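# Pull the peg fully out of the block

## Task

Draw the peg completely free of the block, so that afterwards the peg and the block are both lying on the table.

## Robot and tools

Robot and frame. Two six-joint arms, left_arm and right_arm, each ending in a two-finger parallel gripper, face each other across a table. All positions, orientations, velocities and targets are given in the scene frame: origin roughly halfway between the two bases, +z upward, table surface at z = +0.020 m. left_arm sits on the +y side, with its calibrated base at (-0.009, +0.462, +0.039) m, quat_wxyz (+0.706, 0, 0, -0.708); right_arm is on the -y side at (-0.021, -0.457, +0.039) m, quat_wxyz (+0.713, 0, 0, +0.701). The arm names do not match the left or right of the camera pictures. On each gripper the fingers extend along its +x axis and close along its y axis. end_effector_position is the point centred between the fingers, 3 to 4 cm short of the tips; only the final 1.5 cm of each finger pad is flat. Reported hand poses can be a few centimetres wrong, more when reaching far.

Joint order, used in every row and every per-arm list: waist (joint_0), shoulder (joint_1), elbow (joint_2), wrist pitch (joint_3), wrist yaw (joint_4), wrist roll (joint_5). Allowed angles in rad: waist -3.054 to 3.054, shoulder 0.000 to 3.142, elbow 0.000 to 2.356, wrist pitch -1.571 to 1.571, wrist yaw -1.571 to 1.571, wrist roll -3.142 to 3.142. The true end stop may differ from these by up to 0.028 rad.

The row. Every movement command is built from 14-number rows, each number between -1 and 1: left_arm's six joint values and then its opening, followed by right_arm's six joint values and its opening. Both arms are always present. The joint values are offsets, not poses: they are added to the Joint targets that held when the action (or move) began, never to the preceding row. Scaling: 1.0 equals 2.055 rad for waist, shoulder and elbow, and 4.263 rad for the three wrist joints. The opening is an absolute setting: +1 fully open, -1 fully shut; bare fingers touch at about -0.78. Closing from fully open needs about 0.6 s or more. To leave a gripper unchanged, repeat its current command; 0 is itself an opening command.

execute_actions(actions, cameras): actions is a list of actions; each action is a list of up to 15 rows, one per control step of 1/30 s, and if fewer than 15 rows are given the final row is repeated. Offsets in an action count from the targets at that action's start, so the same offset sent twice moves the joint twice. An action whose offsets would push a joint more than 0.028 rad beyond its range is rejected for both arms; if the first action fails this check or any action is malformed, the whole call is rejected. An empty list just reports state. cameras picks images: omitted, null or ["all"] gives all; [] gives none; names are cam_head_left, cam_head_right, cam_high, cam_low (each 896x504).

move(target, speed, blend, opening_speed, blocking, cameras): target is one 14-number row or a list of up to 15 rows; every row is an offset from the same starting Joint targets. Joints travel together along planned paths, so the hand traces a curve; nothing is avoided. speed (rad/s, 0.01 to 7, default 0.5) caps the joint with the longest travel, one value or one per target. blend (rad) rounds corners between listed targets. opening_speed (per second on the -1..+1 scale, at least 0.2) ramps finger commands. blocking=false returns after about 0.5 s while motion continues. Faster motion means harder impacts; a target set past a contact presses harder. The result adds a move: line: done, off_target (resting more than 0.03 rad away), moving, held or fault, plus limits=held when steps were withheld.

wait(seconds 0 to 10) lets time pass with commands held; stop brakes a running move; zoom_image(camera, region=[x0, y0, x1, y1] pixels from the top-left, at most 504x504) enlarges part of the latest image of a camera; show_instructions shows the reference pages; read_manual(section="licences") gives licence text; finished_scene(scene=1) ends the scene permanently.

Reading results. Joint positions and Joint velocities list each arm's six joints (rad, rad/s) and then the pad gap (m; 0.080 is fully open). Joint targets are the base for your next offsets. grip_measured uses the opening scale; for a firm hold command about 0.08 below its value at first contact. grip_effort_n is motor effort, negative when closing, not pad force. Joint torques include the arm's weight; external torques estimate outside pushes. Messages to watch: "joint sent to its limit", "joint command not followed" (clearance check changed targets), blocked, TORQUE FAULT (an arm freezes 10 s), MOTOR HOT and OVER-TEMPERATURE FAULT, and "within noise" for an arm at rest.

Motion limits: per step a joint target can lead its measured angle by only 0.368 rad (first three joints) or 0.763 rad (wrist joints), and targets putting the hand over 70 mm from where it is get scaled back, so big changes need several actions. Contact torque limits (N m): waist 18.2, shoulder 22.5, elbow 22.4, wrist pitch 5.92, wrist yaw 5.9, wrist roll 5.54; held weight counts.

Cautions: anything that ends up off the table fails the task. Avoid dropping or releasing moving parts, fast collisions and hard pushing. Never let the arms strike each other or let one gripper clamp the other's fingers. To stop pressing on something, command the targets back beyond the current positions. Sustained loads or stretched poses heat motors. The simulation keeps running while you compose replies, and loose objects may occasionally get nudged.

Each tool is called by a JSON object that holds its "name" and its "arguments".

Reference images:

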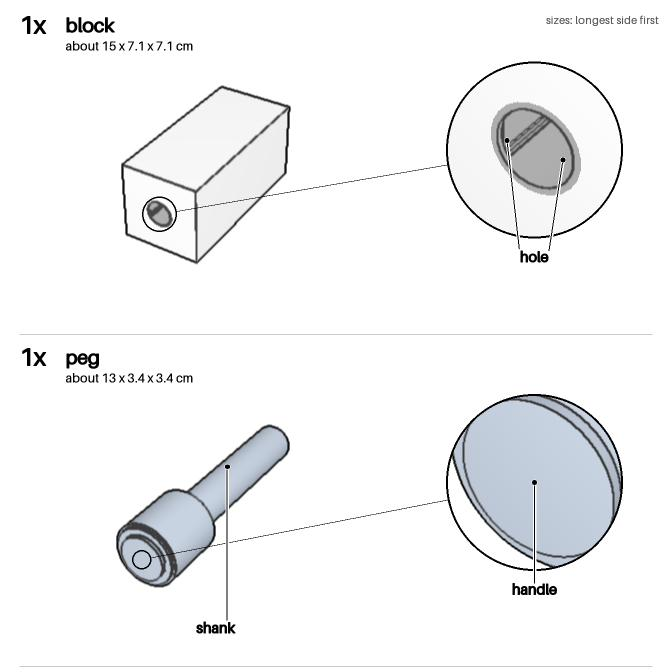

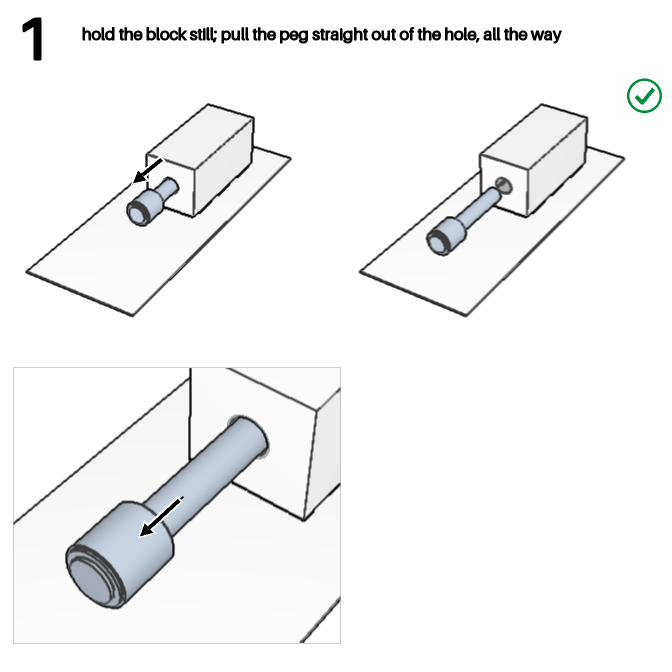

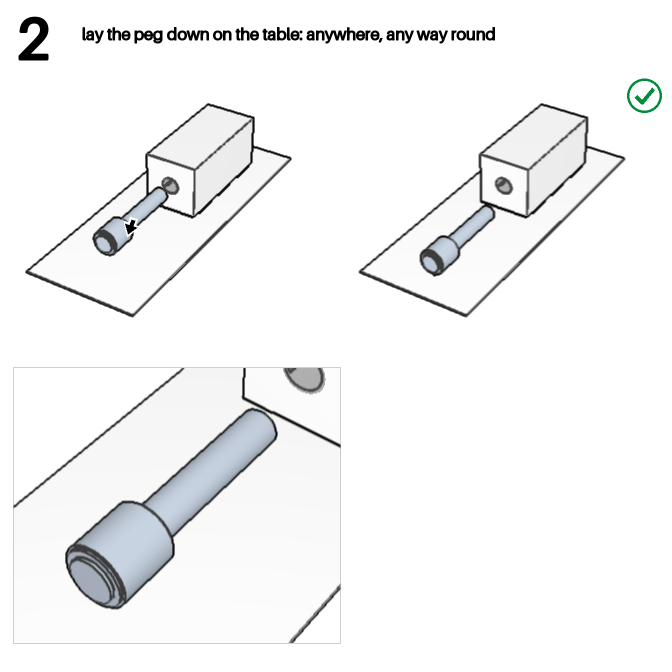

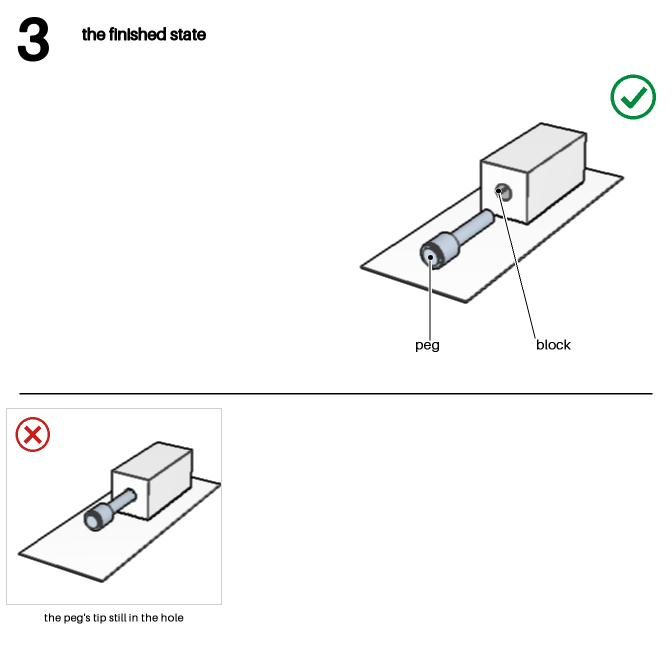

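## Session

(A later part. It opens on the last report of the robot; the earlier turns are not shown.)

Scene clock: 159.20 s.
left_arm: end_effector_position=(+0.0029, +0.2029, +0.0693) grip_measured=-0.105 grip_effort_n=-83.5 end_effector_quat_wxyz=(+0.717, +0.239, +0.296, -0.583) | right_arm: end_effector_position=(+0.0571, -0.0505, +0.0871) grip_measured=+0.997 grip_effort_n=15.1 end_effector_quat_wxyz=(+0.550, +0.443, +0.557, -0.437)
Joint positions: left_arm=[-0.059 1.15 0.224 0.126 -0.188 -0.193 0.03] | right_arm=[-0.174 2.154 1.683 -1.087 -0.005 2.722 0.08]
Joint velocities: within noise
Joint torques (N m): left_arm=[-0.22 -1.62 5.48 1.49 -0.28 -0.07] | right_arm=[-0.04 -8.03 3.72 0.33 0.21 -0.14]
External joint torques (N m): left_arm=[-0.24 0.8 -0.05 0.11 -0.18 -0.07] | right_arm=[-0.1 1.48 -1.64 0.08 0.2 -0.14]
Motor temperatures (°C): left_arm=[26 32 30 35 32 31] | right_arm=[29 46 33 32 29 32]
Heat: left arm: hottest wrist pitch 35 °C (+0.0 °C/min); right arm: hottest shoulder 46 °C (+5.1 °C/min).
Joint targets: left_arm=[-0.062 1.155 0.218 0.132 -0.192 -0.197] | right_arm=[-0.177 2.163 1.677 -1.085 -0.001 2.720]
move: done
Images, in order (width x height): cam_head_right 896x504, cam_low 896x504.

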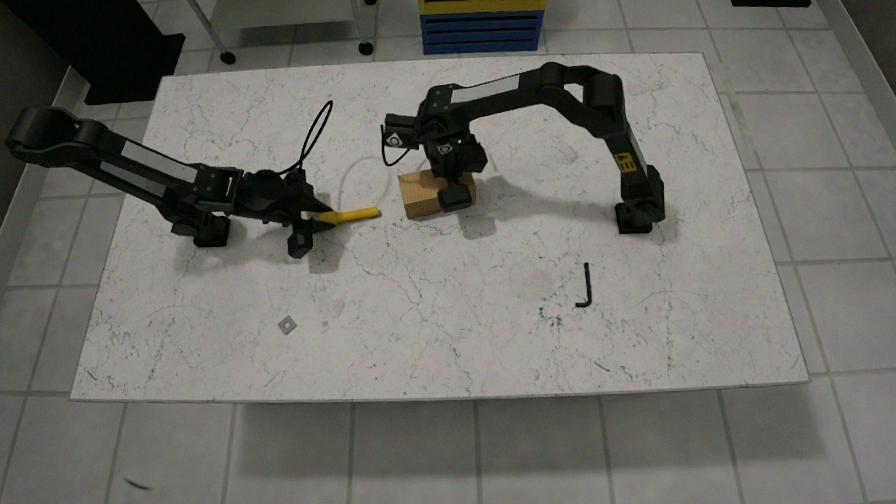

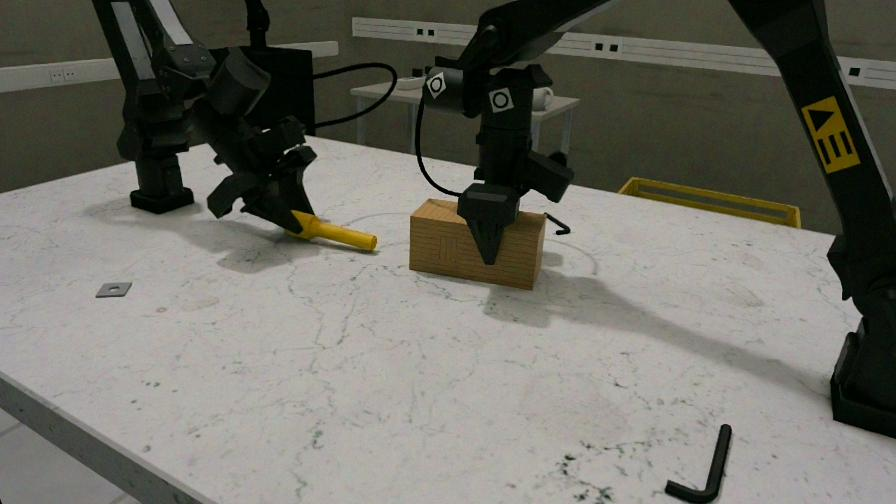

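{"name": "move", "arguments": {"target": [[0,0.0100,-0.0055,0.0078,0,0,-0.25,0,-0.0151,0.0647,-0.0382,0,0,1],[0,0.0100,-0.0055,0.0078,0,0,-0.25,0,-0.0156,0.1367,-0.0734,0,0,1]], "speed": 0.15, "blend": 0.05, "cameras": ["cam_low"]}}

{"name": "zoom_image", "arguments": {"camera": "cam_low", "region": [270, 180, 400, 290]}}

Scene clock: 165.40 s.
left_arm: end_effector_position=(+0.0029, +0.2027, +0.0658) grip_measured=-0.105 grip_effort_n=-83.5 end_effector_quat_wxyz=(+0.718, +0.238, +0.296, -0.584) | right_arm: end_effector_position=(+0.0566, -0.0530, +0.1553) grip_measured=+0.997 grip_effort_n=15.1 end_effector_quat_wxyz=(+0.556, +0.432, +0.551, -0.449)
Joint positions: left_arm=[-0.059 1.17 0.213 0.16 -0.188 -0.193 0.03] | right_arm=[-0.174 2.15 1.948 -1.394 -0.005 2.722 0.08]
Joint velocities: within noise
Joint torques (N m): left_arm=[-0.21 -1.72 5.47 1.46 -0.26 -0.08] | right_arm=[-0.23 -10.78 5.29 -0.23 0.23 -0.14]
External joint torques (N m): left_arm=[-0.21 0.76 0.03 0.07 -0.16 -0.08] | right_arm=[-0.25 -1.24 -0.17 -0.45 0.21 -0.14]
Motor temperatures (°C): left_arm=[26 32 30 36 32 31] | right_arm=[29 47 33 32 29 31]
Heat: left arm: hottest wrist pitch 36 °C (+0.0 °C/min); right arm: hottest shoulder 47 °C (+6.1 °C/min).
Joint targets: left_arm=[-0.062 1.175 0.207 0.165 -0.192 -0.197] | right_arm=[-0.177 2.131 1.958 -1.398 -0.001 2.720]
move: done
Images, in order (width x height): cam_low 896x504.

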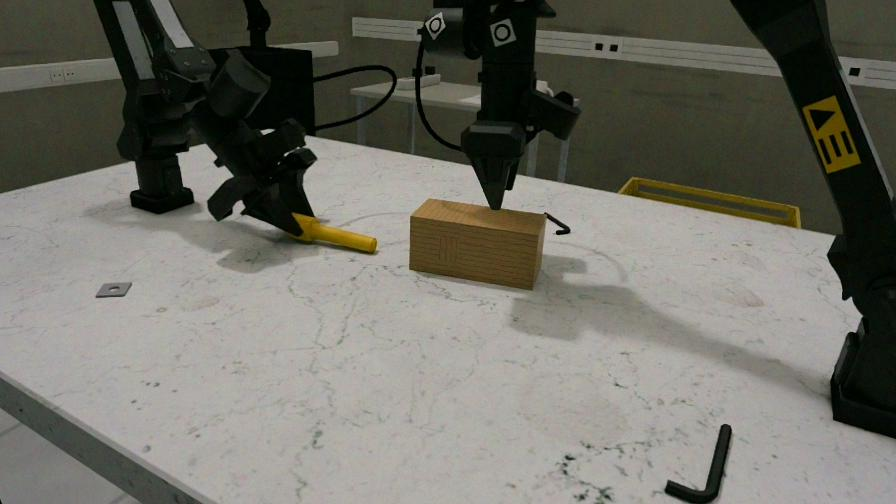

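Scaled by 3.877.

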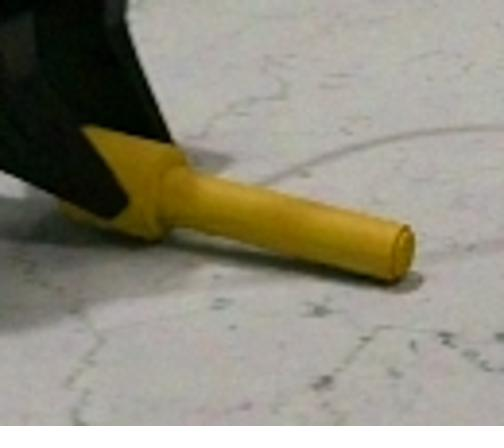

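{"name": "move", "arguments": {"target": [0,0.0080,-0.0044,0.0062,0,0,-0.2,0,0,0,0,0,0,1], "speed": 0.05, "cameras": ["cam_low"]}}

{"name": "zoom_image", "arguments": {"camera": "cam_low", "region": [270, 180, 400, 290]}}

Scene clock: 168.80 s.
left_arm: end_effector_position=(+0.0030, +0.2017, +0.0643) grip_measured=-0.105 grip_effort_n=-83.5 end_effector_quat_wxyz=(+0.719, +0.236, +0.294, -0.584) | right_arm: end_effector_position=(+0.0566, -0.0531, +0.1553) grip_measured=+0.997 grip_effort_n=15.1 end_effector_quat_wxyz=(+0.556, +0.432, +0.551, -0.449)
Joint positions: left_arm=[-0.059 1.184 0.206 0.188 -0.189 -0.193 0.03] | right_arm=[-0.174 2.15 1.948 -1.395 -0.005 2.722 0.08]
Joint velocities: within noise
Joint torques (N m): left_arm=[-0.14 -1.66 5 1.36 -0.25 -0.08] | right_arm=[-0.28 -10.78 5.37 -0.21 0.21 -0.13]
External joint torques (N m): left_arm=[-0.14 0.88 -0.41 -0.05 -0.15 -0.08] | right_arm=[-0.28 -1.24 -0.07 -0.41 0.19 -0.13]
Motor temperatures (°C): left_arm=[26 31 30 36 32 31] | right_arm=[29 50 34 31 29 31]
Heat: left arm: hottest wrist pitch 36 °C (+0.0 °C/min); right arm: hottest shoulder 50 °C (+8.0 °C/min). Fold the right arm in close to its base, or ease its load, before you think long.
Joint targets: left_arm=[-0.062 1.192 0.198 0.191 -0.192 -0.197] | right_arm=[-0.177 2.131 1.958 -1.398 -0.001 2.720]
MOTOR HOT: the shoulder of the right arm reports 50 °C; the controller stops that arm at 95 °C. To cool a motor, set the load down, stop pushing, or move to a pose that needs little force.
move: done
Images, in order (width x height): cam_low 896x504.

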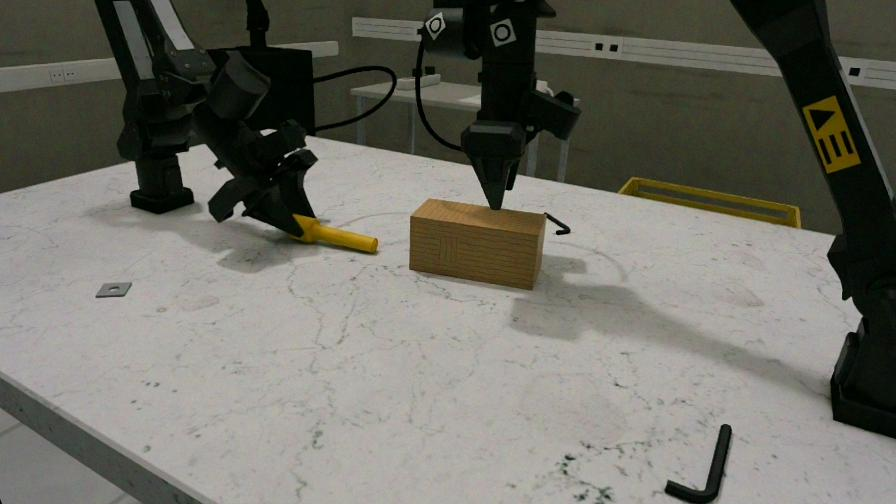

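Scaled by 3.877.

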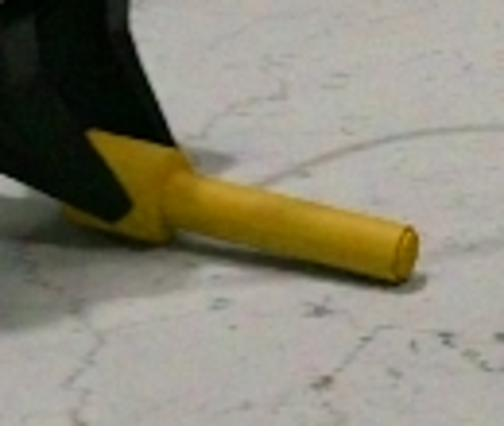

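{"name": "move", "arguments": {"target": [0,0,0,0,0,0,0.6,0,0,0,0,0,0,1], "opening_speed": 0.3, "cameras": ["cam_low"]}}

{"name": "move", "arguments": {"target": [0,-0.05,0.04,-0.04,0,0,1,0,0,0,0,0,0,1], "speed": 0.15}}

Scene clock: 175.43 s.
left_arm: end_effector_position=(+0.0030, +0.2019, +0.0640) grip_measured=+0.596 grip_effort_n=16.5 end_effector_quat_wxyz=(+0.719, +0.236, +0.294, -0.584) | right_arm: end_effector_position=(+0.0566, -0.0531, +0.1553) grip_measured=+0.997 grip_effort_n=14.7 end_effector_quat_wxyz=(+0.556, +0.432, +0.551, -0.449)
Joint positions: left_arm=[-0.059 1.185 0.206 0.189 -0.189 -0.193 0.062] | right_arm=[-0.174 2.15 1.948 -1.395 -0.005 2.722 0.08]
Joint velocities: within noise
Joint torques (N m): left_arm=[-0.29 -1.73 5.13 1.33 -0.22 -0.06] | right_arm=[-0.23 -10.86 5.36 -0.2 0.22 -0.11]
External joint torques (N m): left_arm=[-0.31 0.8 -0.3 -0.08 -0.12 -0.07] | right_arm=[-0.31 -1.29 -0.11 -0.42 0.21 -0.11]
Motor temperatures (°C): left_arm=[26 31 30 37 32 31] | right_arm=[29 53 35 31 29 31]
Heat: left arm: hottest wrist pitch 37 °C (+2.0 °C/min); right arm: hottest shoulder 53 °C (+10.1 °C/min). Heating fast: the right arm's shoulder motor: a push or a pull is the cause, and it goes on while you think. Ease it with your next call, before anything else.
Joint targets: left_arm=[-0.062 1.192 0.198 0.191 -0.192 -0.197] | right_arm=[-0.177 2.131 1.958 -1.398 -0.001 2.720]
MOTOR HOT: still on. The shoulder of the right arm reports 53 °C.
move: done
Images, in order (width x height): cam_low 896x504.

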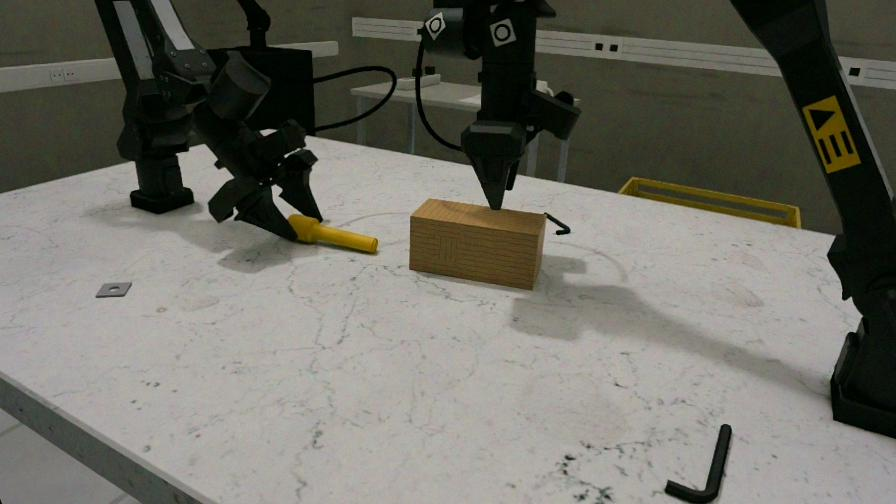

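Scene clock: 177.00 s.
left_arm: end_effector_position=(+0.0030, +0.2024, +0.0812) grip_measured=+0.997 grip_effort_n=17.0 end_effector_quat_wxyz=(+0.717, +0.243, +0.299, -0.581) | right_arm: end_effector_position=(+0.0566, -0.0531, +0.1553) grip_measured=+0.997 grip_effort_n=15.1 end_effector_quat_wxyz=(+0.556, +0.432, +0.551, -0.449)
Joint positions: left_arm=[-0.059 1.099 0.268 0.021 -0.189 -0.193 0.08] | right_arm=[-0.174 2.15 1.948 -1.395 -0.005 2.722 0.08]
Joint velocities: within noise
Joint torques (N m): left_arm=[-0.17 -3.34 7.92 1.16 -0.23 -0.08] | right_arm=[-0.26 -10.8 5.33 -0.22 0.22 -0.13]
External joint torques (N m): left_arm=[-0.17 -0.95 2.06 -0.23 -0.14 -0.08] | right_arm=[-0.2 -1.26 -0.12 -0.43 0.19 -0.13]
Motor temperatures (°C): left_arm=[26 31 30 37 32 31] | right_arm=[29 54 35 31 29 31]
Heat: left arm: hottest wrist pitch 37 °C (+2.0 °C/min); right arm: hottest shoulder 54 °C (+11.0 °C/min). Heating fast: the right arm's shoulder motor: a push or a pull is the cause, and it goes on while you think. Ease it with your next call, before anything else.
Joint targets: left_arm=[-0.062 1.089 0.280 0.021 -0.192 -0.197] | right_arm=[-0.177 2.131 1.958 -1.398 -0.001 2.720]
MOTOR HOT: still on. The shoulder of the right arm reports 54 °C.
move: done

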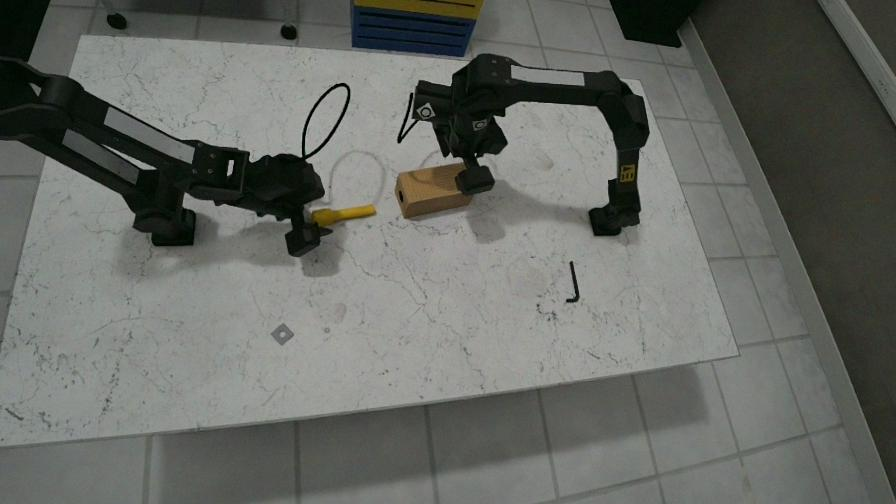

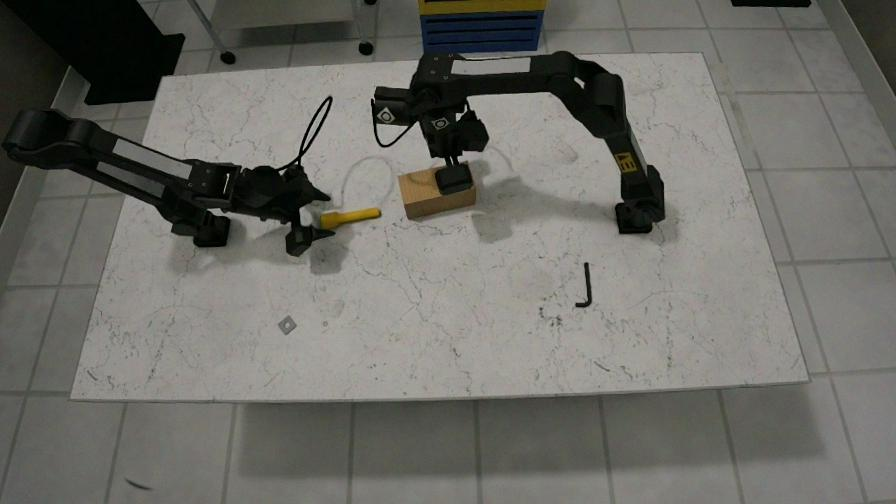

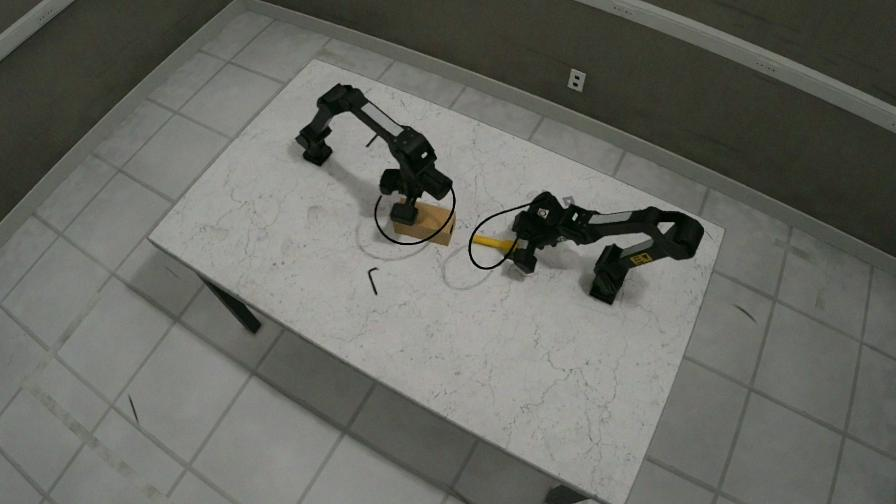

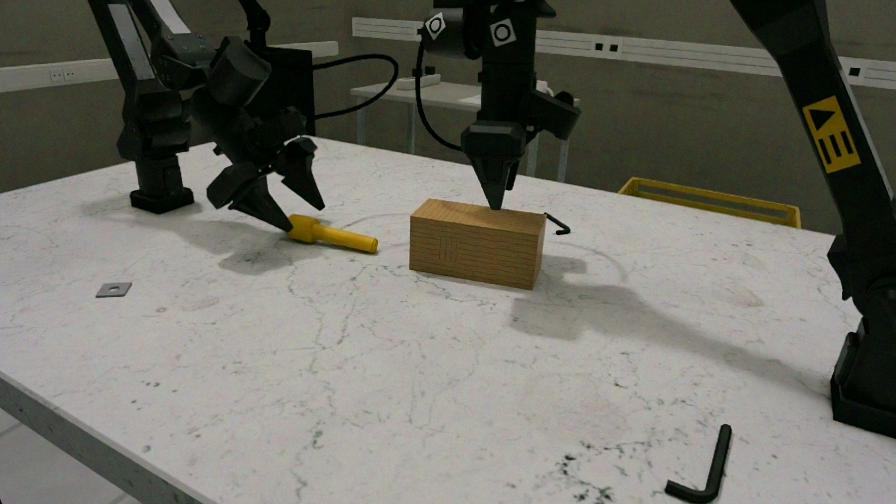

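{"name": "finished_scene", "arguments": {}}

The scene is finished: the task was done.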